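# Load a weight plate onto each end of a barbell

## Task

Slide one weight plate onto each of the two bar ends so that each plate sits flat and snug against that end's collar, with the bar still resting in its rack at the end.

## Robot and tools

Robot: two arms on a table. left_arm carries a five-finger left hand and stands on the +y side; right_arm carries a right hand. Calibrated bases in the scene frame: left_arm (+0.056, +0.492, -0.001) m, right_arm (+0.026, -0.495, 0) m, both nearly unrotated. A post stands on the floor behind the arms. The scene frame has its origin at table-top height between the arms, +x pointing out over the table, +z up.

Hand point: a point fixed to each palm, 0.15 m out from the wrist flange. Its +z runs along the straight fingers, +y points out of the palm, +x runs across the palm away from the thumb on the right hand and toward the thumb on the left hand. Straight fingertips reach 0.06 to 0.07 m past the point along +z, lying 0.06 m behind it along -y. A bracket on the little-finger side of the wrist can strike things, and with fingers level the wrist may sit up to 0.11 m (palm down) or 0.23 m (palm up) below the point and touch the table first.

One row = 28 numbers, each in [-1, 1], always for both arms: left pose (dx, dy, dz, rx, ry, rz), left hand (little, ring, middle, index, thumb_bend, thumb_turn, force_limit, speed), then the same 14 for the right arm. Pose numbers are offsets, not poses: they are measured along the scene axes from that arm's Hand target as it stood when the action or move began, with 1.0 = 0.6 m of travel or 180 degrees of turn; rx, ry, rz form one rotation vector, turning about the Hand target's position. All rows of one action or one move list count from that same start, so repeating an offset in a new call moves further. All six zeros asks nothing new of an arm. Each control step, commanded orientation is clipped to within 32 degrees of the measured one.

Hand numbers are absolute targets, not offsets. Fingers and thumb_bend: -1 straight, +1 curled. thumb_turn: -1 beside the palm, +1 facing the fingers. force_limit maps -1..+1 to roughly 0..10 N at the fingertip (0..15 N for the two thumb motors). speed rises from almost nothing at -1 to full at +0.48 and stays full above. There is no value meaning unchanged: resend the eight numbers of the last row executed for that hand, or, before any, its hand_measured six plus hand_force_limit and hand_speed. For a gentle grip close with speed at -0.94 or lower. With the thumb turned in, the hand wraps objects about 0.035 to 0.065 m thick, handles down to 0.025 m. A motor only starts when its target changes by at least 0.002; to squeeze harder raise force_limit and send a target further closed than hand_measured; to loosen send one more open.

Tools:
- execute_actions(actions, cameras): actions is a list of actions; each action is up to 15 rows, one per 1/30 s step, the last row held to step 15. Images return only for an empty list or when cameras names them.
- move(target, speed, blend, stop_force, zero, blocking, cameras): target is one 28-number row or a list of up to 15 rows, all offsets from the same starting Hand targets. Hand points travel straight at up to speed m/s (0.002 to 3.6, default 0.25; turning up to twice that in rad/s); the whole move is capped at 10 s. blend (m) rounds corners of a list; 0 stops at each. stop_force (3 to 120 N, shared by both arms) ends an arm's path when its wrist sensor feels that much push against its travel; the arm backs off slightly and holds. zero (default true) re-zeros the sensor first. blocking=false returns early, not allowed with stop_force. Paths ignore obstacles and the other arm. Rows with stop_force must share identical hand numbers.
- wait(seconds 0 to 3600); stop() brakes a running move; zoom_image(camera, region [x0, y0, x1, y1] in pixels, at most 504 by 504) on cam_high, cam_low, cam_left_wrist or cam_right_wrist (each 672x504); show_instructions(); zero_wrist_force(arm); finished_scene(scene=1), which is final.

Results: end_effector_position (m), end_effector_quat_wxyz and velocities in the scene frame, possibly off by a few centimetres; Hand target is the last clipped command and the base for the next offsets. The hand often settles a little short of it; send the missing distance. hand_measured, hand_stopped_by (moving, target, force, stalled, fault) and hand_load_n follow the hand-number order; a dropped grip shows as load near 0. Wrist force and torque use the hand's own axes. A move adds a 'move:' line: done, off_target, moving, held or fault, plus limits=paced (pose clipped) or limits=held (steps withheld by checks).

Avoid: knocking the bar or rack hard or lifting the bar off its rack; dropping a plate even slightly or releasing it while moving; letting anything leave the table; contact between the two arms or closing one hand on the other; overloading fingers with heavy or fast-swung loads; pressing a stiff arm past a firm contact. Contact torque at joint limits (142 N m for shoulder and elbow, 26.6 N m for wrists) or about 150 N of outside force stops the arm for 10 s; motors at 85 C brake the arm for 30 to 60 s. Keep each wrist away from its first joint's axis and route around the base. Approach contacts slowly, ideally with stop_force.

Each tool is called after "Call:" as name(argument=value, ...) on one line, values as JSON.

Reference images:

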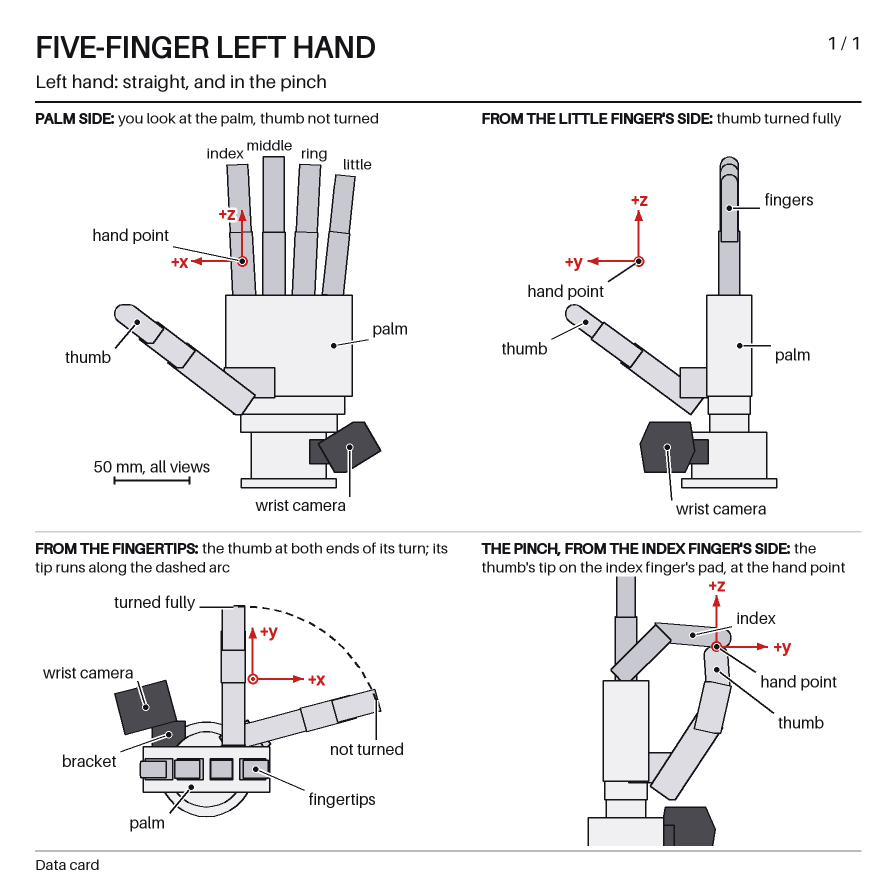

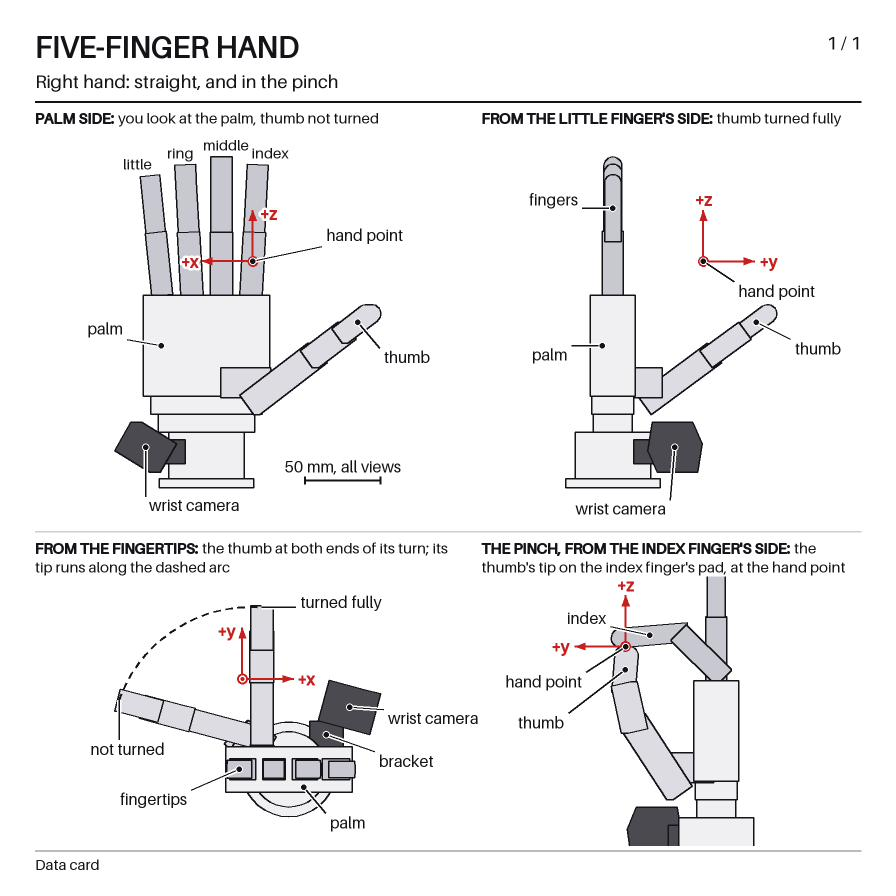

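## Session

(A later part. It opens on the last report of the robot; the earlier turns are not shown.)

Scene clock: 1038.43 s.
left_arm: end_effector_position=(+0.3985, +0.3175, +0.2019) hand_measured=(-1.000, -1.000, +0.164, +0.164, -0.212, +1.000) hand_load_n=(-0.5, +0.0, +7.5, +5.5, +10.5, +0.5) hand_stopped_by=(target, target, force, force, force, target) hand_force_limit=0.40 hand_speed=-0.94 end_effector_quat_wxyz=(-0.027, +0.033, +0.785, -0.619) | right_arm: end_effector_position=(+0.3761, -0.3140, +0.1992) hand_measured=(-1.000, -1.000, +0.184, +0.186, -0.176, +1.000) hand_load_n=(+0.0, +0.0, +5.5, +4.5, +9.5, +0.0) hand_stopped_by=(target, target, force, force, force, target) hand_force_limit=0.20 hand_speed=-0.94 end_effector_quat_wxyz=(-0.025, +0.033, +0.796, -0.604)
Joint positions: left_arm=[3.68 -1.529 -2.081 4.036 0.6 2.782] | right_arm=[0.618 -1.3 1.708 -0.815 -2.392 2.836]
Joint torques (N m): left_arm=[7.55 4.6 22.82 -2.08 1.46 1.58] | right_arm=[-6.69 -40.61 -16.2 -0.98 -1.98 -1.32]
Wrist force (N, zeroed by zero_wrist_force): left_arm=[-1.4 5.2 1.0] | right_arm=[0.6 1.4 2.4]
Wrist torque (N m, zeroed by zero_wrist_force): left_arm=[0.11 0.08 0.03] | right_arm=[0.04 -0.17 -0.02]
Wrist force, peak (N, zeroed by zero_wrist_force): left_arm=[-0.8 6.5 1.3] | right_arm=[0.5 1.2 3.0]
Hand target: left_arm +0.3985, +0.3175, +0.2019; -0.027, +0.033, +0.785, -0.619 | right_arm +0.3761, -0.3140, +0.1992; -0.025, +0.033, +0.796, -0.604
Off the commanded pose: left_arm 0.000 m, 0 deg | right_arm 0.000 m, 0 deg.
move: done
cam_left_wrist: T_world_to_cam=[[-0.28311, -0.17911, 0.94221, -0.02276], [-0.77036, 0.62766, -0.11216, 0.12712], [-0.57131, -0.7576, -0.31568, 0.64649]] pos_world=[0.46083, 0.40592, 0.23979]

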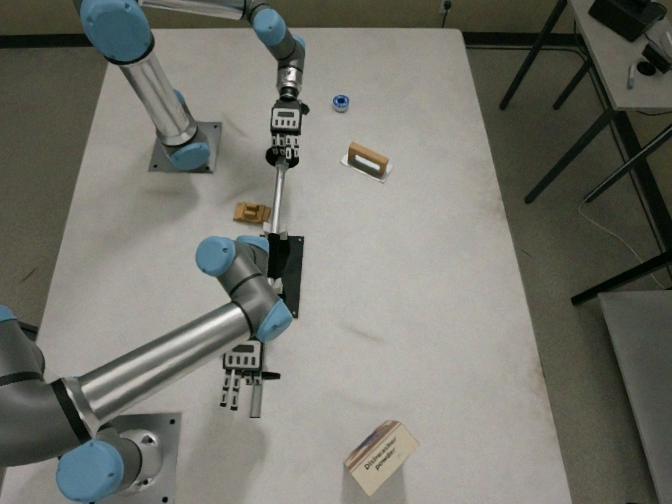

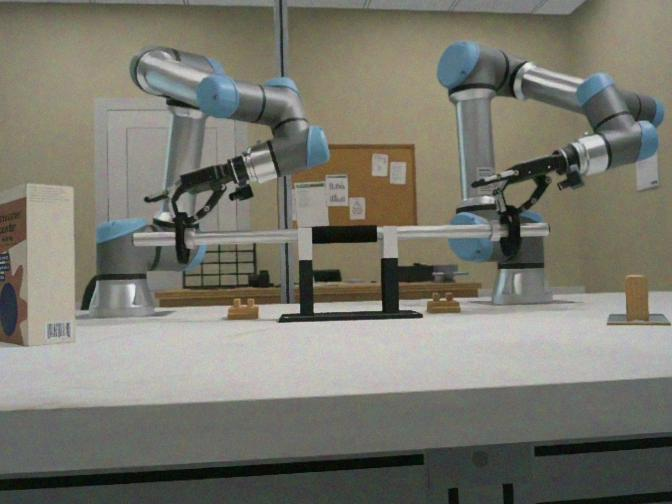

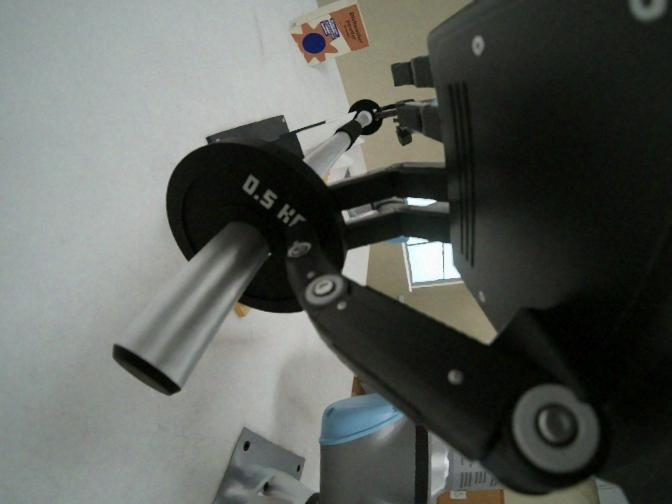

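Call:
move(target=[0.0022, 0, 0, 0, 0, 0, -1, -1, 0.5, 0.5, 0.3, 1, 0.4, -0.94, 0, 0, 0, 0, 0, 0, -1, -1, 0.5, 0.5, 0.3, 1, 0.2, -0.94], speed=0.015)

Call:
move(target=[-0.0018, -0.0216, 0, 0, 0, 0, -1, -1, 0.5, 0.5, 0.3, 1, 0.4, -0.94, 0, 0, 0, 0, 0, 0, -1, -1, 0.5, 0.5, 0.3, 1, 0.2, -0.94], speed=0.015, stop_force=3, cameras=["cam_high", "cam_low", "cam_left_wrist", "cam_right_wrist"])

Call:
zoom_image(camera="cam_low", region=[470, 188, 540, 258])

Call:
zoom_image(camera="cam_high", region=[250, 120, 310, 180])

Call:
zoom_image(camera="cam_low", region=[150, 198, 220, 268])

Scene clock: 1051.53 s.
left_arm: end_effector_position=(+0.3999, +0.3175, +0.2018) hand_measured=(-1.000, -1.000, +0.164, +0.164, -0.212, +1.000) hand_load_n=(+0.0, -0.5, +7.5, +5.5, +11.0, +0.5) hand_stopped_by=(target, target, force, force, force, target) hand_force_limit=0.40 hand_speed=-0.94 end_effector_quat_wxyz=(-0.027, +0.033, +0.785, -0.619) | right_arm: end_effector_position=(+0.3761, -0.3140, +0.1992) hand_measured=(-1.000, -1.000, +0.184, +0.186, -0.176, +1.000) hand_load_n=(+0.0, +0.0, +5.5, +4.0, +10.0, +0.0) hand_stopped_by=(target, target, force, force, force, target) hand_force_limit=0.20 hand_speed=-0.94 end_effector_quat_wxyz=(-0.025, +0.033, +0.796, -0.604)
Joint positions: left_arm=[3.678 -1.533 -2.078 4.037 0.599 2.781] | right_arm=[0.618 -1.3 1.708 -0.815 -2.392 2.836]
Joint torques (N m): left_arm=[0.49 28.03 10.41 -1.1 -0.57 -0.43] | right_arm=[-6.32 -40.24 -16.04 -1.02 -1.86 -1.52]
Wrist force (N, zeroed by zero_wrist_force): left_arm=[-0.5 6.1 1.2] | right_arm=[0.7 1.5 2.5]
Wrist torque (N m, zeroed by zero_wrist_force): left_arm=[0.21 0.03 0.00] | right_arm=[0.06 -0.17 -0.01]
Wrist force, peak (N, zeroed by zero_wrist_force): left_arm=[-0.6 6.3 1.3] | right_arm=[0.7 1.5 2.9]
Hand target: left_arm +0.3998, +0.3175, +0.2019; -0.027, +0.033, +0.785, -0.619 | right_arm +0.3761, -0.3140, +0.1992; -0.025, +0.033, +0.796, -0.604
Off the commanded pose: left_arm 0.000 m, 0 deg | right_arm 0.000 m, 0 deg.
move: done

Scene clock: 1053.37 s.
left_arm: end_effector_position=(+0.3987, +0.3046, +0.2019) hand_measured=(-1.000, -1.000, +0.164, +0.164, -0.212, +1.000) hand_load_n=(+0.0, +0.0, +7.5, +5.5, +11.0, +1.0) hand_stopped_by=(target, target, force, force, force, target) hand_force_limit=0.40 hand_speed=-0.94 end_effector_quat_wxyz=(-0.027, +0.033, +0.785, -0.619) | right_arm: end_effector_position=(+0.3761, -0.3140, +0.1992) hand_measured=(-1.000, -1.000, +0.184, +0.186, -0.176, +1.000) hand_load_n=(+0.0, +0.0, +5.5, +4.5, +10.0, +0.0) hand_stopped_by=(target, target, force, force, force, target) hand_force_limit=0.20 hand_speed=-0.94 end_effector_quat_wxyz=(-0.025, +0.033, +0.796, -0.604)
Joint positions: left_arm=[3.648 -1.523 -2.089 4.058 0.572 2.758] | right_arm=[0.618 -1.3 1.708 -0.815 -2.392 2.836]
Joint torques (N m): left_arm=[8.1 3.72 23.78 -1.81 1.11 1.6] | right_arm=[-7.29 -40.66 -16.06 -0.83 -1.96 -1.42]
Wrist force (N, zeroed by zero_wrist_force): left_arm=[-0.5 6.1 1.6] | right_arm=[0.6 1.3 2.5]
Wrist torque (N m, zeroed by zero_wrist_force): left_arm=[0.21 0.06 -0.03] | right_arm=[0.04 -0.17 -0.01]
Wrist force, peak (N, zeroed by zero_wrist_force): left_arm=[-0.6 6.4 1.0] | right_arm=[0.6 1.5 2.7]
Hand target: left_arm +0.3987, +0.3046, +0.2019; -0.027, +0.033, +0.785, -0.619 | right_arm +0.3761, -0.3140, +0.1992; -0.025, +0.033, +0.796, -0.604
Off the commanded pose: left_arm 0.000 m, 0 deg | right_arm 0.000 m, 0 deg.
move: done
cam_left_wrist: T_world_to_cam=[[-0.28311, -0.17911, 0.94221, -0.02503], [-0.77036, 0.62766, -0.11216, 0.13543], [-0.57131, -0.7576, -0.31568, 0.63676]] pos_world=[0.46103, 0.39292, 0.23979]
cam_right_wrist: T_world_to_cam=[[-0.20621, 0.30137, -0.93094, 0.35547], [0.89031, 0.45251, -0.05072, -0.17814], [0.40598, -0.83929, -0.36163, -0.22671]] pos_world=[0.32394, -0.21679, 0.2399]

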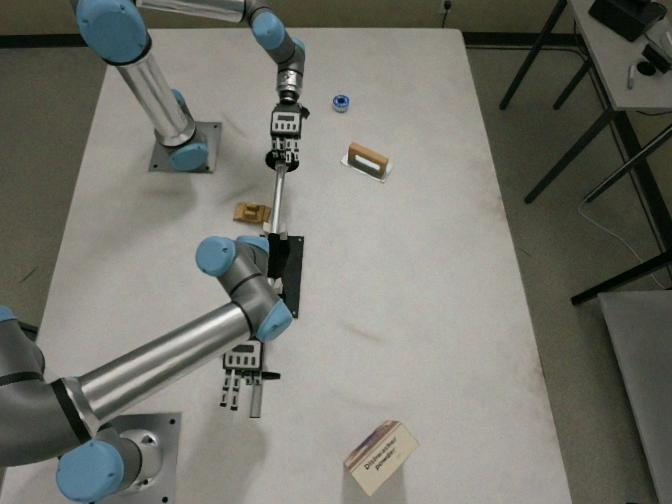

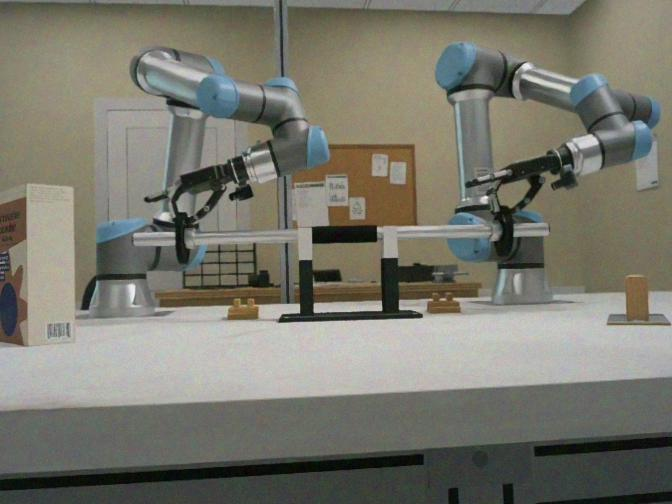

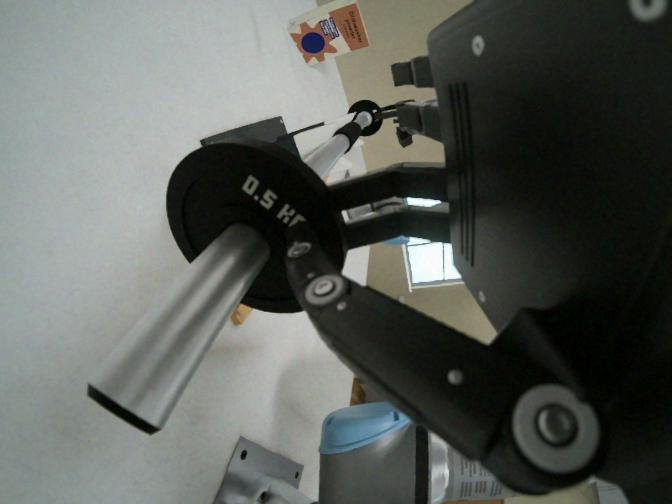

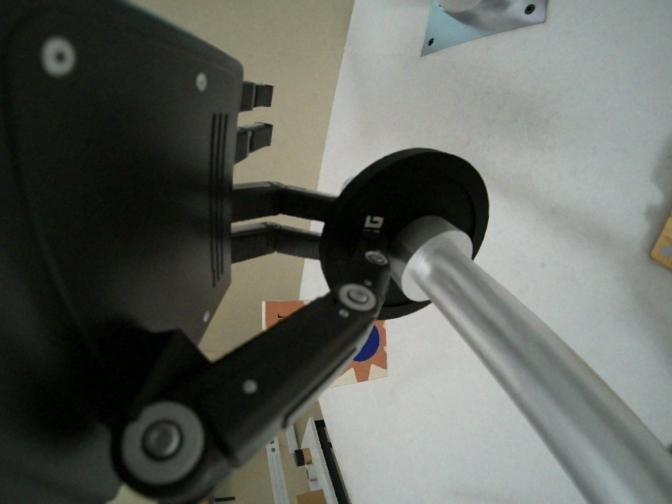

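Scaled by 7.200.

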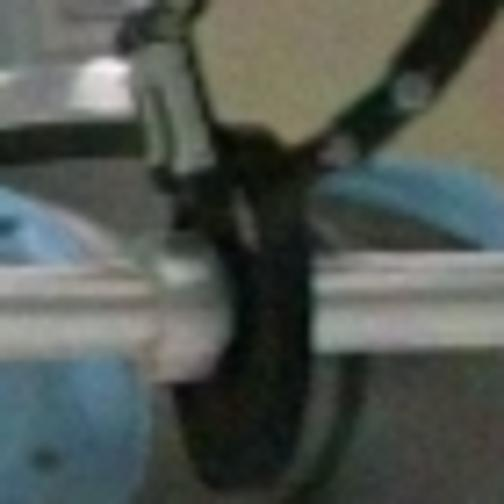

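Scaled by 8.400.

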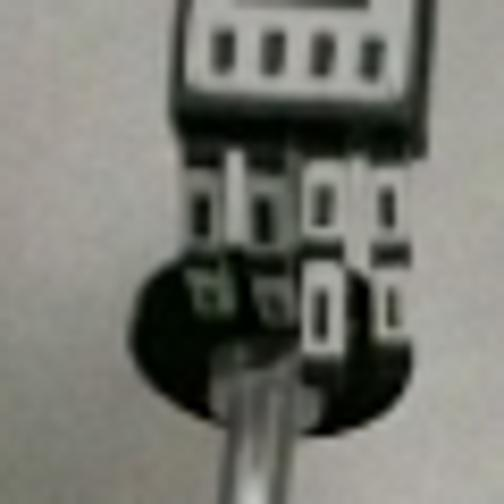

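Scaled by 7.200.

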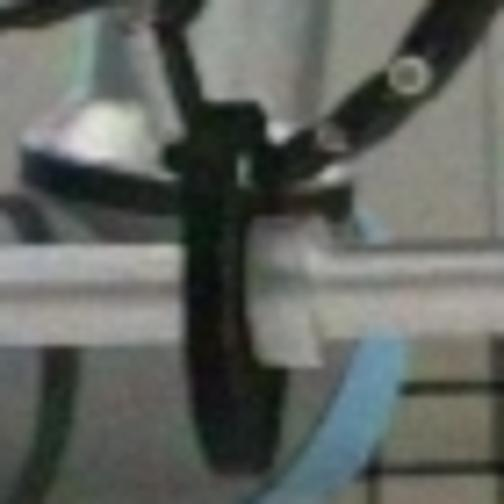

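Call:
move(target=[-0.0005, -0.0058, 0, 0, 0, 0, -1, -1, 0.5, 0.5, 0.3, 1, 0.4, -0.94, 0, 0, -0.0033, 0, 0, 0, -1, -1, 0.5, 0.5, 0.3, 1, 0.2, -0.94], speed=0.006, stop_force=3, cameras=["cam_high", "cam_low"])

Call:
zoom_image(camera="cam_low", region=[475, 198, 535, 258])

Call:
zoom_image(camera="cam_low", region=[155, 208, 215, 268])

Scene clock: 1084.67 s.
left_arm: end_effector_position=(+0.3984, +0.3011, +0.2019) hand_measured=(-1.000, -1.000, +0.164, +0.164, -0.212, +1.000) hand_load_n=(+0.0, +0.0, +7.0, +5.5, +11.0, +0.5) hand_stopped_by=(target, target, force, force, force, target) hand_force_limit=0.40 hand_speed=-0.94 end_effector_quat_wxyz=(-0.027, +0.033, +0.785, -0.619) | right_arm: end_effector_position=(+0.3761, -0.3140, +0.1972) hand_measured=(-1.000, -1.000, +0.184, +0.186, -0.176, +1.000) hand_load_n=(+0.0, +0.0, +6.0, +4.5, +9.5, +0.0) hand_stopped_by=(target, target, force, force, force, target) hand_force_limit=0.20 hand_speed=-0.94 end_effector_quat_wxyz=(-0.025, +0.033, +0.796, -0.604)
Joint positions: left_arm=[3.64 -1.52 -2.092 4.064 0.564 2.751] | right_arm=[0.618 -1.299 1.711 -0.82 -2.392 2.836]
Joint torques (N m): left_arm=[6.56 20.13 19.05 -1.62 0.74 1.29] | right_arm=[-6.17 -22.85 -19.42 1.19 -1.79 -1.07]
Wrist force (N, zeroed by zero_wrist_force): left_arm=[-0.6 5.9 1.4] | right_arm=[1.0 -1.2 2.0]
Wrist torque (N m, zeroed by zero_wrist_force): left_arm=[0.19 0.06 -0.02] | right_arm=[-0.04 -0.15 -0.07]
Wrist force, peak (N, zeroed by zero_wrist_force): left_arm=[-0.8 6.4 1.5] | right_arm=[0.1 1.6 2.9]
Hand target: left_arm +0.3984, +0.3011, +0.2019; -0.027, +0.033, +0.785, -0.619 | right_arm +0.3761, -0.3140, +0.1972; -0.025, +0.033, +0.796, -0.604
Off the commanded pose: left_arm 0.000 m, 0 deg | right_arm 0.000 m, 0 deg.
move: done

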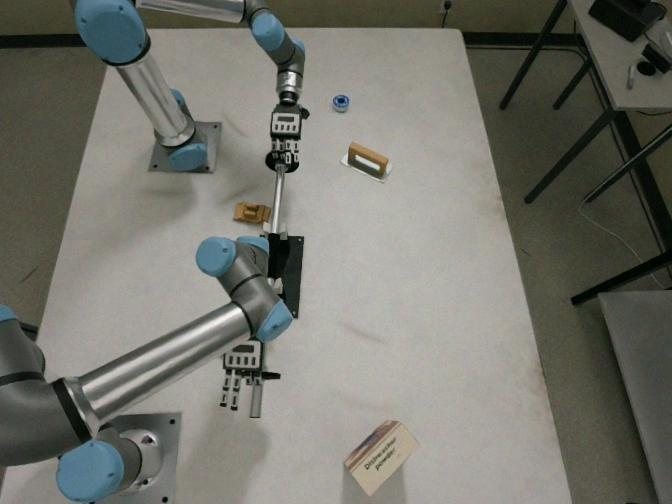

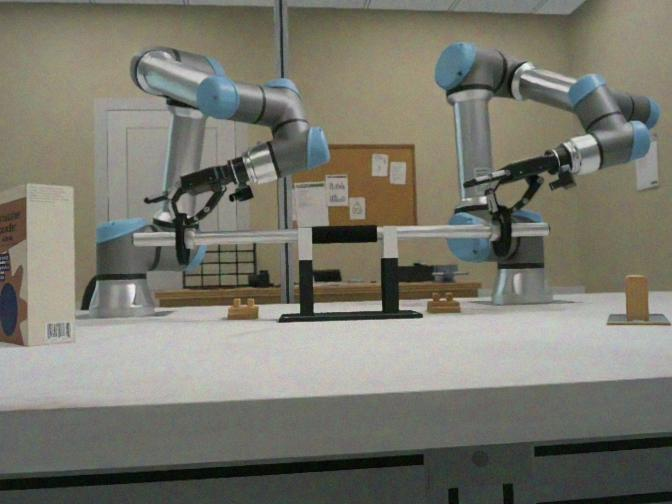

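Scaled by 8.400.

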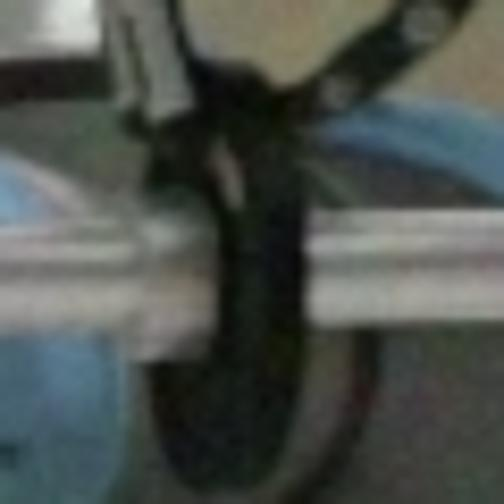

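Scaled by 8.400.

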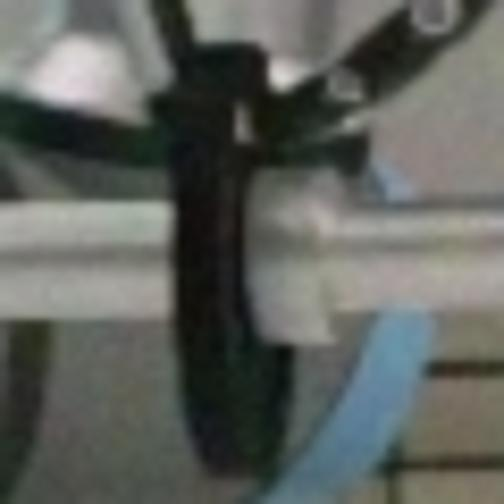

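Call:
move(target=[-0.0002, -0.0017, -0.0033, 0, 0, 0, -1, -1, 0.5, 0.5, 0.3, 1, 0.4, -0.94, 0, 0, 0, 0, 0, 0, -1, -1, 0.5, 0.5, 0.3, 1, 0.2, -0.94], speed=0.005, stop_force=3)

Scene clock: 1088.43 s.
left_arm: end_effector_position=(+0.3984, +0.3009, +0.2014) hand_measured=(-1.000, -1.000, +0.164, +0.164, -0.212, +1.000) hand_load_n=(+0.0, -0.5, +8.0, +6.0, +10.5, +0.5) hand_stopped_by=(target, target, force, force, force, target) hand_force_limit=0.40 hand_speed=-0.94 end_effector_quat_wxyz=(-0.027, +0.033, +0.785, -0.619) | right_arm: end_effector_position=(+0.3761, -0.3140, +0.1972) hand_measured=(-1.000, -1.000, +0.184, +0.186, -0.176, +1.000) hand_load_n=(+0.0, +0.0, +5.5, +4.5, +9.5, +0.0) hand_stopped_by=(target, target, force, force, force, target) hand_force_limit=0.20 hand_speed=-0.94 end_effector_quat_wxyz=(-0.025, +0.033, +0.796, -0.604)
Joint positions: left_arm=[3.64 -1.521 -2.093 4.066 0.564 2.751] | right_arm=[0.618 -1.299 1.711 -0.82 -2.392 2.836]
Joint torques (N m): left_arm=[8.47 26.92 23.43 -1.65 1.09 1.67] | right_arm=[-5.08 -40.07 -24.03 0.42 -1.87 -1.12]
Wrist force (N, zeroed by zero_wrist_force): left_arm=[-0.5 4.0 1.4] | right_arm=[1.9 -2.9 0.7]
Wrist torque (N m, zeroed by zero_wrist_force): left_arm=[0.18 0.06 -0.01] | right_arm=[-0.03 -0.15 -0.10]
Wrist force, peak (N, zeroed by zero_wrist_force): left_arm=[-0.7 6.3 1.3] | right_arm=[2.0 -4.7 0.0]
Hand target: left_arm +0.3984, +0.3009, +0.2014; -0.027, +0.033, +0.785, -0.619 (not the last commanded pose) | right_arm +0.3761, -0.3140, +0.1972; -0.025, +0.033, +0.796, -0.604
Off the commanded pose: left_arm 0.002 m, 0 deg | right_arm 0.000 m, 0 deg.
move: contact (left_arm)

Call:
move(target=[-0.0006, -0.0075, 0, 0, 0, 0, -1, -1, 0.5, 0.5, 0.3, 1, 0.4, -0.94, 0.0006, 0.0075, 0, 0, 0, 0, -1, -1, 0.5, 0.5, 0.3, 1, 0.2, -0.94], speed=0.004, stop_force=3, cameras=["cam_high", "cam_low", "cam_left_wrist", "cam_right_wrist"])

Call:
zoom_image(camera="cam_low", region=[475, 198, 535, 258])

Call:
zoom_image(camera="cam_low", region=[155, 208, 215, 268])

Call:
zoom_image(camera="cam_right_wrist", region=[320, 180, 480, 300])

Scene clock: 1096.03 s.
left_arm: end_effector_position=(+0.3983, +0.2997, +0.2014) hand_measured=(-1.000, -1.000, +0.164, +0.164, -0.212, +1.000) hand_load_n=(+0.0, +0.0, +7.5, +6.5, +10.0, +0.5) hand_stopped_by=(target, target, force, force, force, target) hand_force_limit=0.40 hand_speed=-0.94 end_effector_quat_wxyz=(-0.027, +0.033, +0.785, -0.618) | right_arm: end_effector_position=(+0.3762, -0.3131, +0.1972) hand_measured=(-1.000, -1.000, +0.184, +0.186, -0.176, +1.000) hand_load_n=(+0.0, +0.0, +5.5, +5.0, +9.5, +0.5) hand_stopped_by=(target, target, force, force, force, target) hand_force_limit=0.20 hand_speed=-0.94 end_effector_quat_wxyz=(-0.025, +0.033, +0.796, -0.604)
Joint positions: left_arm=[3.637 -1.52 -2.094 4.068 0.561 2.748] | right_arm=[0.62 -1.297 1.709 -0.819 -2.391 2.837]
Joint torques (N m): left_arm=[6.48 2.85 22.69 -2.03 1.17 1.66] | right_arm=[-5.02 -39.45 -10 -2.47 -3.22 -1.68]
Wrist force (N, zeroed by zero_wrist_force): left_arm=[-0.9 4.9 -1.5] | right_arm=[1.1 -3.9 3.7]
Wrist torque (N m, zeroed by zero_wrist_force): left_arm=[0.19 0.00 -0.02] | right_arm=[-0.06 -0.12 -0.14]
Wrist force, peak (N, zeroed by zero_wrist_force): left_arm=[-0.4 5.9 0.6] | right_arm=[1.8 -6.4 4.9]
Hand target: left_arm +0.3983, +0.2997, +0.2014; -0.027, +0.033, +0.785, -0.618 (not the last commanded pose) | right_arm +0.3762, -0.3131, +0.1972; -0.025, +0.033, +0.796, -0.604 (not the last commanded pose)
Off the commanded pose: left_arm 0.003 m, 0 deg | right_arm 0.004 m, 0 deg.
move: contact (left_arm, right_arm)
cam_left_wrist: T_world_to_cam=[[-0.28332, -0.17923, 0.94213, -0.02549], [-0.77033, 0.62769, -0.11224, 0.13815], [-0.57125, -0.75755, -0.3159, 0.6327]] pos_world=[0.46063, 0.38802, 0.23939]
cam_right_wrist: T_world_to_cam=[[-0.20609, 0.30145, -0.93094, 0.3533], [0.89038, 0.4524, -0.05062, -0.17886], [0.40589, -0.83932, -0.36164, -0.22661]] pos_world=[0.32404, -0.21579, 0.2379]

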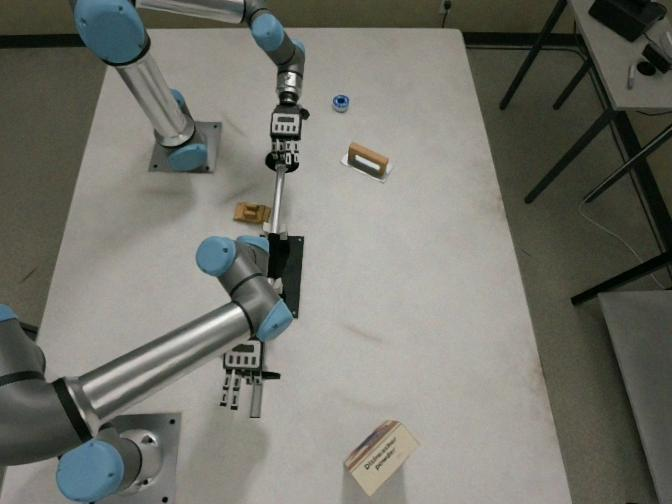

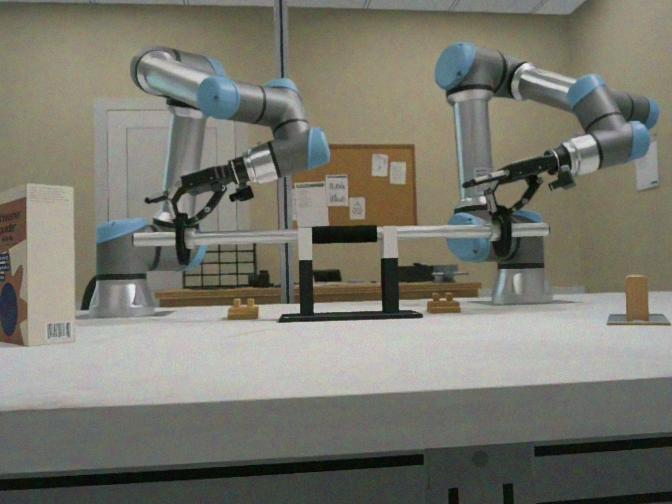

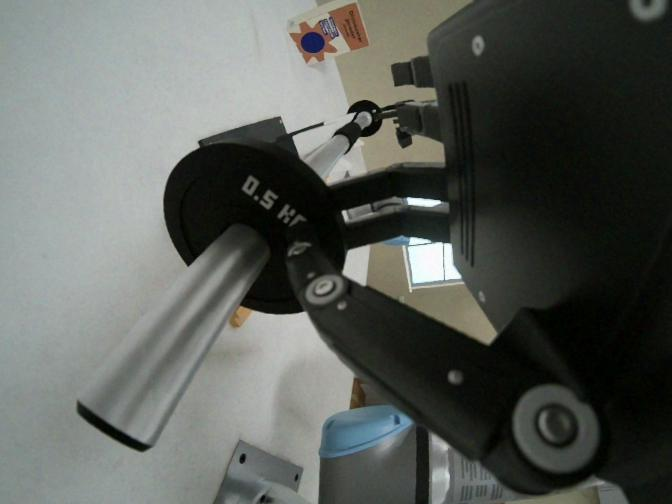

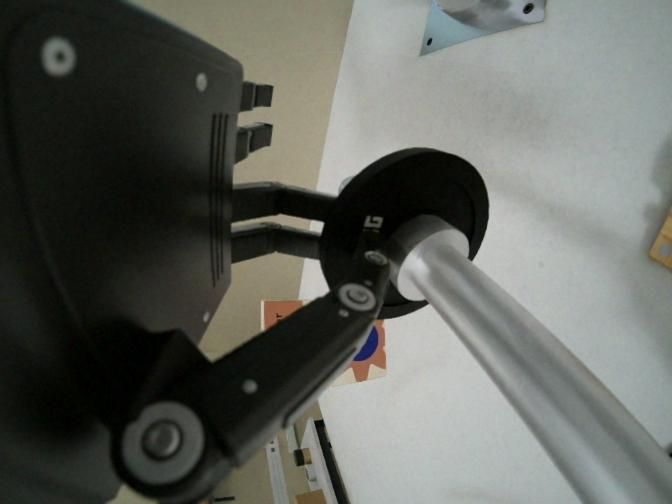

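Scaled by 8.400.

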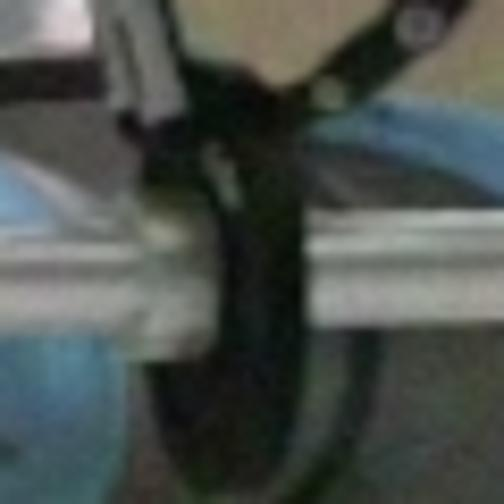

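Scaled by 8.400.

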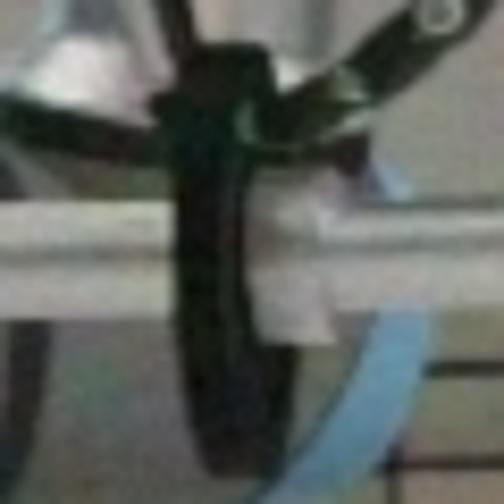

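Scaled by 3.150 from the camera's image (finer frame: 960x720).

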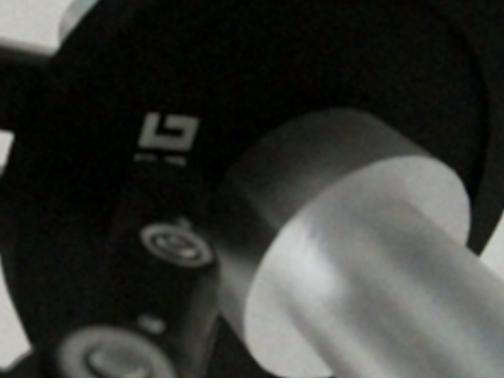

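Call:
zoom_image(camera="cam_low", region=[482, 203, 518, 239])

Call:
zoom_image(camera="cam_left_wrist", region=[150, 120, 400, 320])

Call:
zoom_image(camera="cam_low", region=[162, 203, 198, 239])

Scaled by 14.000.

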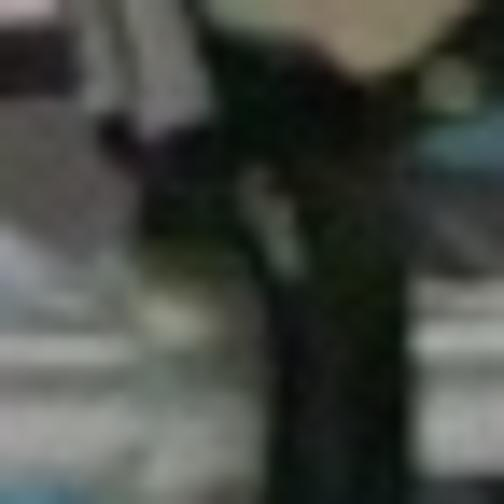

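Scaled by 2.016 from the camera's image (finer frame: 960x720).

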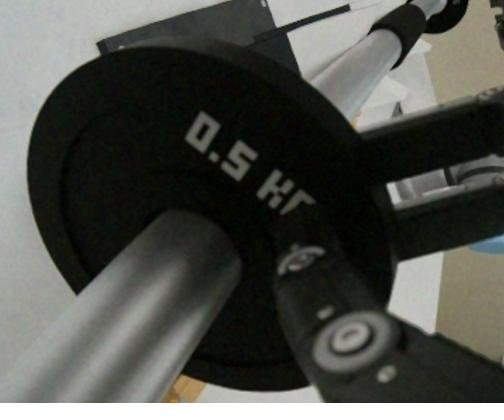

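Scaled by 14.000.

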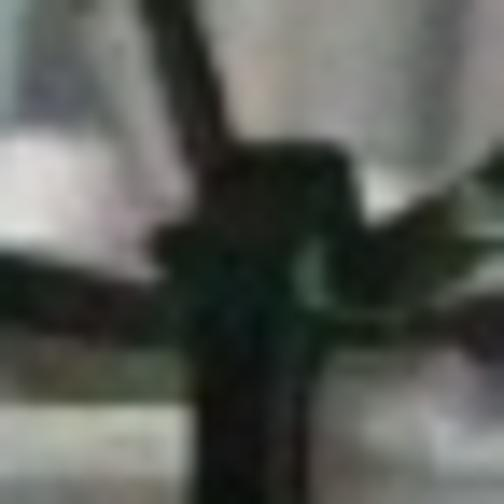

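Call:
move(target=[-0.0006, -0.0075, 0, 0, 0, 0, -1, -1, 0.5, 0.5, 0.3, 1, 0.4, -0.94, 0.0006, 0.0075, 0, 0, 0, 0, -1, -1, 0.5, 0.5, 0.3, 1, 0.2, -0.94], speed=0.004, stop_force=3.5, cameras=["cam_high", "cam_low", "cam_left_wrist", "cam_right_wrist"])

Call:
zoom_image(camera="cam_low", region=[475, 198, 535, 258])

Call:
zoom_image(camera="cam_low", region=[155, 208, 215, 268])

Scene clock: 1195.70 s.
left_arm: end_effector_position=(+0.3984, +0.2992, +0.2014) hand_measured=(-1.000, -1.000, +0.164, +0.164, -0.212, +1.000) hand_load_n=(-0.5, +0.0, +9.0, +6.5, +9.0, +0.5) hand_stopped_by=(target, target, force, force, force, target) hand_force_limit=0.40 hand_speed=-0.94 end_effector_quat_wxyz=(-0.027, +0.033, +0.785, -0.619) | right_arm: end_effector_position=(+0.3763, -0.3125, +0.1973) hand_measured=(-1.000, -1.000, +0.184, +0.186, -0.176, +1.000) hand_load_n=(+0.0, +0.0, +6.5, +5.5, +8.0, +0.0) hand_stopped_by=(target, target, force, force, force, target) hand_force_limit=0.20 hand_speed=-0.94 end_effector_quat_wxyz=(-0.025, +0.033, +0.796, -0.604)
Joint positions: left_arm=[3.636 -1.52 -2.094 4.069 0.56 2.747] | right_arm=[0.62 -1.296 1.707 -0.818 -2.39 2.837]
Joint torques (N m): left_arm=[6.39 3.2 22.08 -1.96 1.01 1.77] | right_arm=[-5.45 -41.66 -10.84 -2.98 -2.86 -1.62]
Wrist force (N, zeroed by zero_wrist_force): left_arm=[-0.6 3.6 -4.3] | right_arm=[1.1 -7.1 5.5]
Wrist torque (N m, zeroed by zero_wrist_force): left_arm=[0.12 -0.09 0.01] | right_arm=[-0.11 -0.14 -0.16]
Wrist force, peak (N, zeroed by zero_wrist_force): left_arm=[-0.7 4.4 -5.7] | right_arm=[1.6 -9.0 7.8]
Hand target: left_arm +0.3984, +0.2992, +0.2014; -0.027, +0.033, +0.785, -0.619 (not the last commanded pose) | right_arm +0.3763, -0.3125, +0.1973; -0.025, +0.033, +0.796, -0.604 (not the last commanded pose)
Off the commanded pose: left_arm 0.004 m, 0 deg | right_arm 0.004 m, 0 deg.
move: contact (left_arm, right_arm)
cam_left_wrist: T_world_to_cam=[[-0.28318, -0.17921, 0.94217, -0.02552], [-0.7704, 0.62762, -0.11218, 0.13851], [-0.57122, -0.75762, -0.31579, 0.63241]] pos_world=[0.46073, 0.38762, 0.23929]
cam_right_wrist: T_world_to_cam=[[-0.20612, 0.30144, -0.93094, 0.35327], [0.89037, 0.45241, -0.05065, -0.17916], [0.40589, -0.83932, -0.36164, -0.22619]] pos_world=[0.32414, -0.21529, 0.238]

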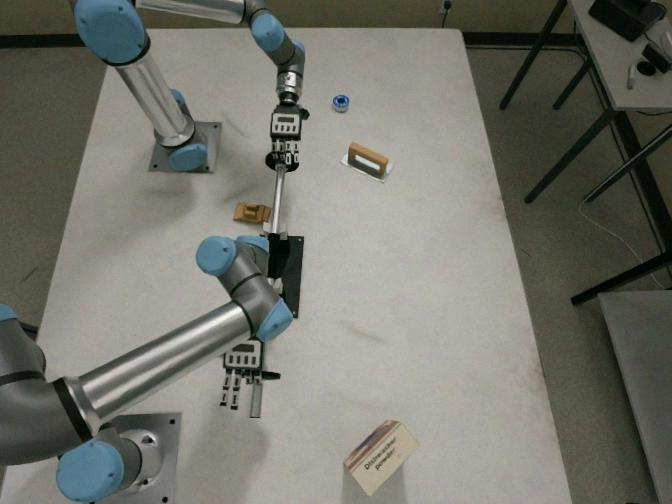

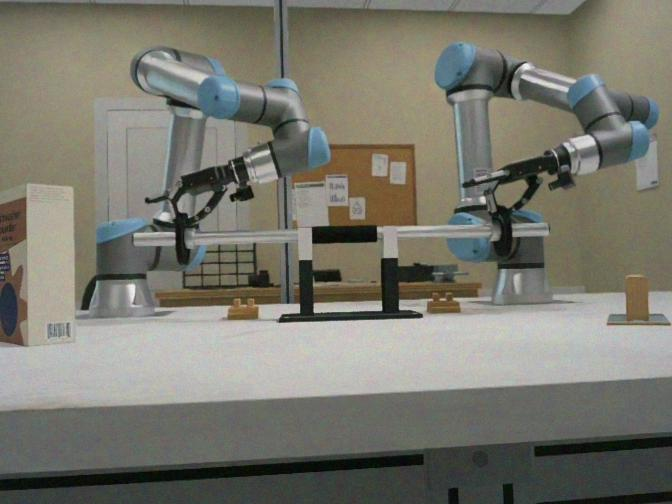

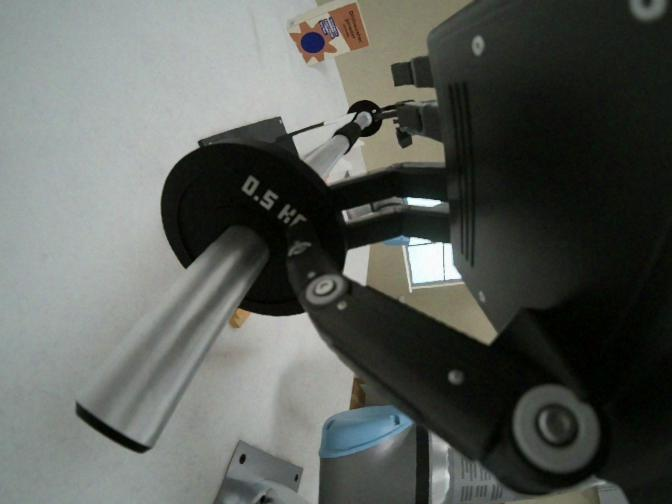

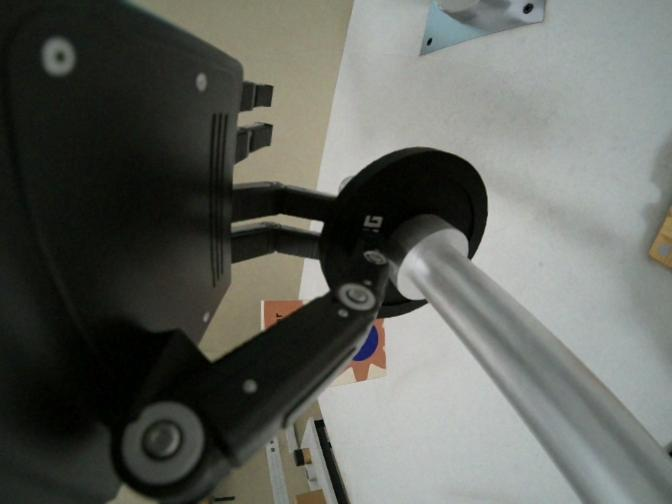

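Scaled by 8.400.

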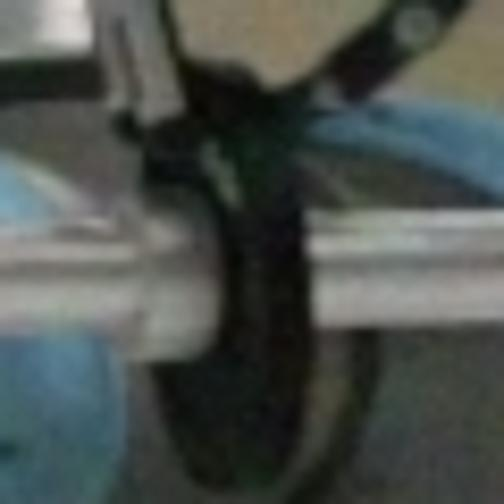

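Scaled by 8.400.

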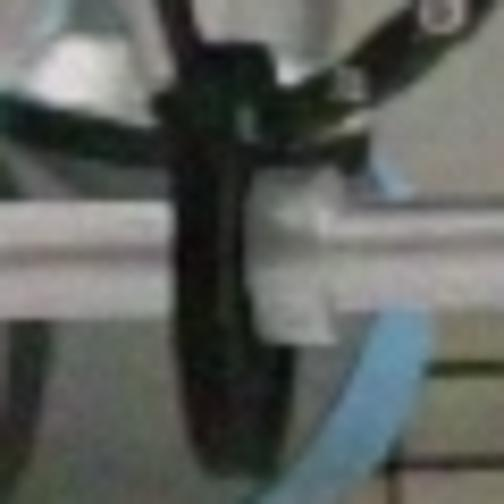

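Call:
move(target=[0, 0, -0.0010, 0, 0, 0, -1, -1, 0.5, 0.5, 0.3, 1, 0.4, -0.94, 0, 0, 0.0012, 0, 0, 0, -1, -1, 0.5, 0.5, 0.3, 1, 0.2, -0.94], speed=0.005)

Scene clock: 1216.40 s.
left_arm: end_effector_position=(+0.3984, +0.2992, +0.2007) hand_measured=(-1.000, -1.000, +0.164, +0.164, -0.212, +1.000) hand_load_n=(+0.0, +0.0, +8.5, +7.0, +8.0, +0.5) hand_stopped_by=(target, target, force, force, force, target) hand_force_limit=0.40 hand_speed=-0.94 end_effector_quat_wxyz=(-0.027, +0.033, +0.785, -0.619) | right_arm: end_effector_position=(+0.3763, -0.3126, +0.1980) hand_measured=(-1.000, -1.000, +0.184, +0.186, -0.176, +1.000) hand_load_n=(+0.0, +0.0, +6.5, +4.5, +8.5, +0.5) hand_stopped_by=(target, target, force, force, force, target) hand_force_limit=0.20 hand_speed=-0.94 end_effector_quat_wxyz=(-0.025, +0.033, +0.796, -0.604)
Joint positions: left_arm=[3.636 -1.52 -2.095 4.071 0.56 2.747] | right_arm=[0.62 -1.297 1.706 -0.816 -2.39 2.837]
Joint torques (N m): left_arm=[4.18 6.38 7.19 -0.38 0.62 1.69] | right_arm=[-5.03 -35.71 -27.87 -0.44 -2.86 -1.85]
Wrist force (N, zeroed by zero_wrist_force): left_arm=[0.8 -5.0 -8.3] | right_arm=[0.6 -4.6 4.4]
Wrist torque (N m, zeroed by zero_wrist_force): left_arm=[-0.16 -0.20 0.13] | right_arm=[-0.08 -0.09 -0.13]
Wrist force, peak (N, zeroed by zero_wrist_force): left_arm=[1.0 -5.7 -8.3] | right_arm=[0.8 -8.2 5.6]
Hand target: left_arm +0.3984, +0.2992, +0.2008; -0.027, +0.033, +0.785, -0.619 | right_arm +0.3763, -0.3125, +0.1980; -0.025, +0.033, +0.796, -0.604
Off the commanded pose: left_arm 0.000 m, 0 deg | right_arm 0.000 m, 0 deg.
move: done

Call:
move(target=[0, 0.0005, 0.0007, 0, 0, 0, -1, -1, 0.5, 0.5, 0.3, 1, 0.4, -0.94, 0, 0, 0.0002, 0, 0, 0, -1, -1, 0.5, 0.5, 0.3, 1, 0.2, -0.94], speed=0.005)

Scene clock: 1220.27 s.
left_arm: end_effector_position=(+0.3983, +0.2995, +0.2012) hand_measured=(-1.000, -1.000, +0.164, +0.164, -0.212, +1.000) hand_load_n=(+0.0, +0.0, +8.0, +6.5, +9.5, +1.0) hand_stopped_by=(target, target, force, force, force, target) hand_force_limit=0.40 hand_speed=-0.94 end_effector_quat_wxyz=(-0.027, +0.033, +0.785, -0.619) | right_arm: end_effector_position=(+0.3763, -0.3125, +0.1981) hand_measured=(-1.000, -1.000, +0.184, +0.186, -0.176, +1.000) hand_load_n=(+0.0, +0.0, +6.5, +4.0, +9.5, +0.5) hand_stopped_by=(target, target, force, force, force, target) hand_force_limit=0.20 hand_speed=-0.94 end_effector_quat_wxyz=(-0.025, +0.033, +0.796, -0.604)
Joint positions: left_arm=[3.637 -1.52 -2.095 4.069 0.561 2.748] | right_arm=[0.62 -1.296 1.706 -0.816 -2.39 2.837]
Joint torques (N m): left_arm=[7.69 23.82 23.98 0.81 -0.18 1.15] | right_arm=[-5.57 -38.02 -27.75 2.66 -2.78 -1.53]
Wrist force (N, zeroed by zero_wrist_force): left_arm=[-0.3 4.5 -2.2] | right_arm=[0.5 1.6 3.7]
Wrist torque (N m, zeroed by zero_wrist_force): left_arm=[0.21 -0.04 -0.09] | right_arm=[0.15 -0.15 0.00]
Wrist force, peak (N, zeroed by zero_wrist_force): left_arm=[0.5 -5.8 -8.7] | right_arm=[0.7 -5.2 4.8]
Hand target: left_arm +0.3984, +0.2995, +0.2012; -0.027, +0.033, +0.785, -0.619 | right_arm +0.3763, -0.3125, +0.1981; -0.025, +0.033, +0.796, -0.604
Off the commanded pose: left_arm 0.000 m, 0 deg | right_arm 0.000 m, 0 deg.
move: done

Call:
move(target=[0, 0, -0.0002, 0, 0, 0, -1, -1, 0.5, 0.5, 0.3, 1, 0.4, -0.94, 0, 0, -0.0009, 0, 0, 0, -1, -1, 0.5, 0.5, 0.3, 1, 0.2, -0.94], speed=0.005)

Scene clock: 1224.47 s.
left_arm: end_effector_position=(+0.3984, +0.2995, +0.2011) hand_measured=(-1.000, -1.000, +0.164, +0.164, -0.212, +1.000) hand_load_n=(+0.0, +0.0, +7.5, +7.0, +9.0, +1.0) hand_stopped_by=(target, target, force, force, force, target) hand_force_limit=0.40 hand_speed=-0.94 end_effector_quat_wxyz=(-0.027, +0.033, +0.785, -0.619) | right_arm: end_effector_position=(+0.3763, -0.3126, +0.1976) hand_measured=(-1.000, -1.000, +0.184, +0.186, -0.176, +1.000) hand_load_n=(+0.0, +0.0, +6.5, +4.5, +9.0, +0.0) hand_stopped_by=(target, target, force, force, force, target) hand_force_limit=0.20 hand_speed=-0.94 end_effector_quat_wxyz=(-0.025, +0.033, +0.796, -0.604)
Joint positions: left_arm=[3.637 -1.52 -2.095 4.069 0.561 2.748] | right_arm=[0.62 -1.296 1.707 -0.817 -2.39 2.837]
Joint torques (N m): left_arm=[7.32 1.85 8.69 1.7 -2.25 -0.95] | right_arm=[-5.94 -18.45 -13.43 -1.9 -2.62 -1.37]
Wrist force (N, zeroed by zero_wrist_force): left_arm=[0.2 -2.9 -4.3] | right_arm=[1.3 -4.6 4.8]
Wrist torque (N m, zeroed by zero_wrist_force): left_arm=[-0.11 -0.11 0.02] | right_arm=[-0.15 -0.16 -0.12]
Wrist force, peak (N, zeroed by zero_wrist_force): left_arm=[-0.6 5.5 -2.3] | right_arm=[1.3 -4.6 4.8]
Hand target: left_arm +0.3984, +0.2995, +0.2011; -0.027, +0.033, +0.785, -0.619 | right_arm +0.3763, -0.3125, +0.1976; -0.025, +0.033, +0.796, -0.604
Off the commanded pose: left_arm 0.000 m, 0 deg | right_arm 0.000 m, 0 deg.
move: done


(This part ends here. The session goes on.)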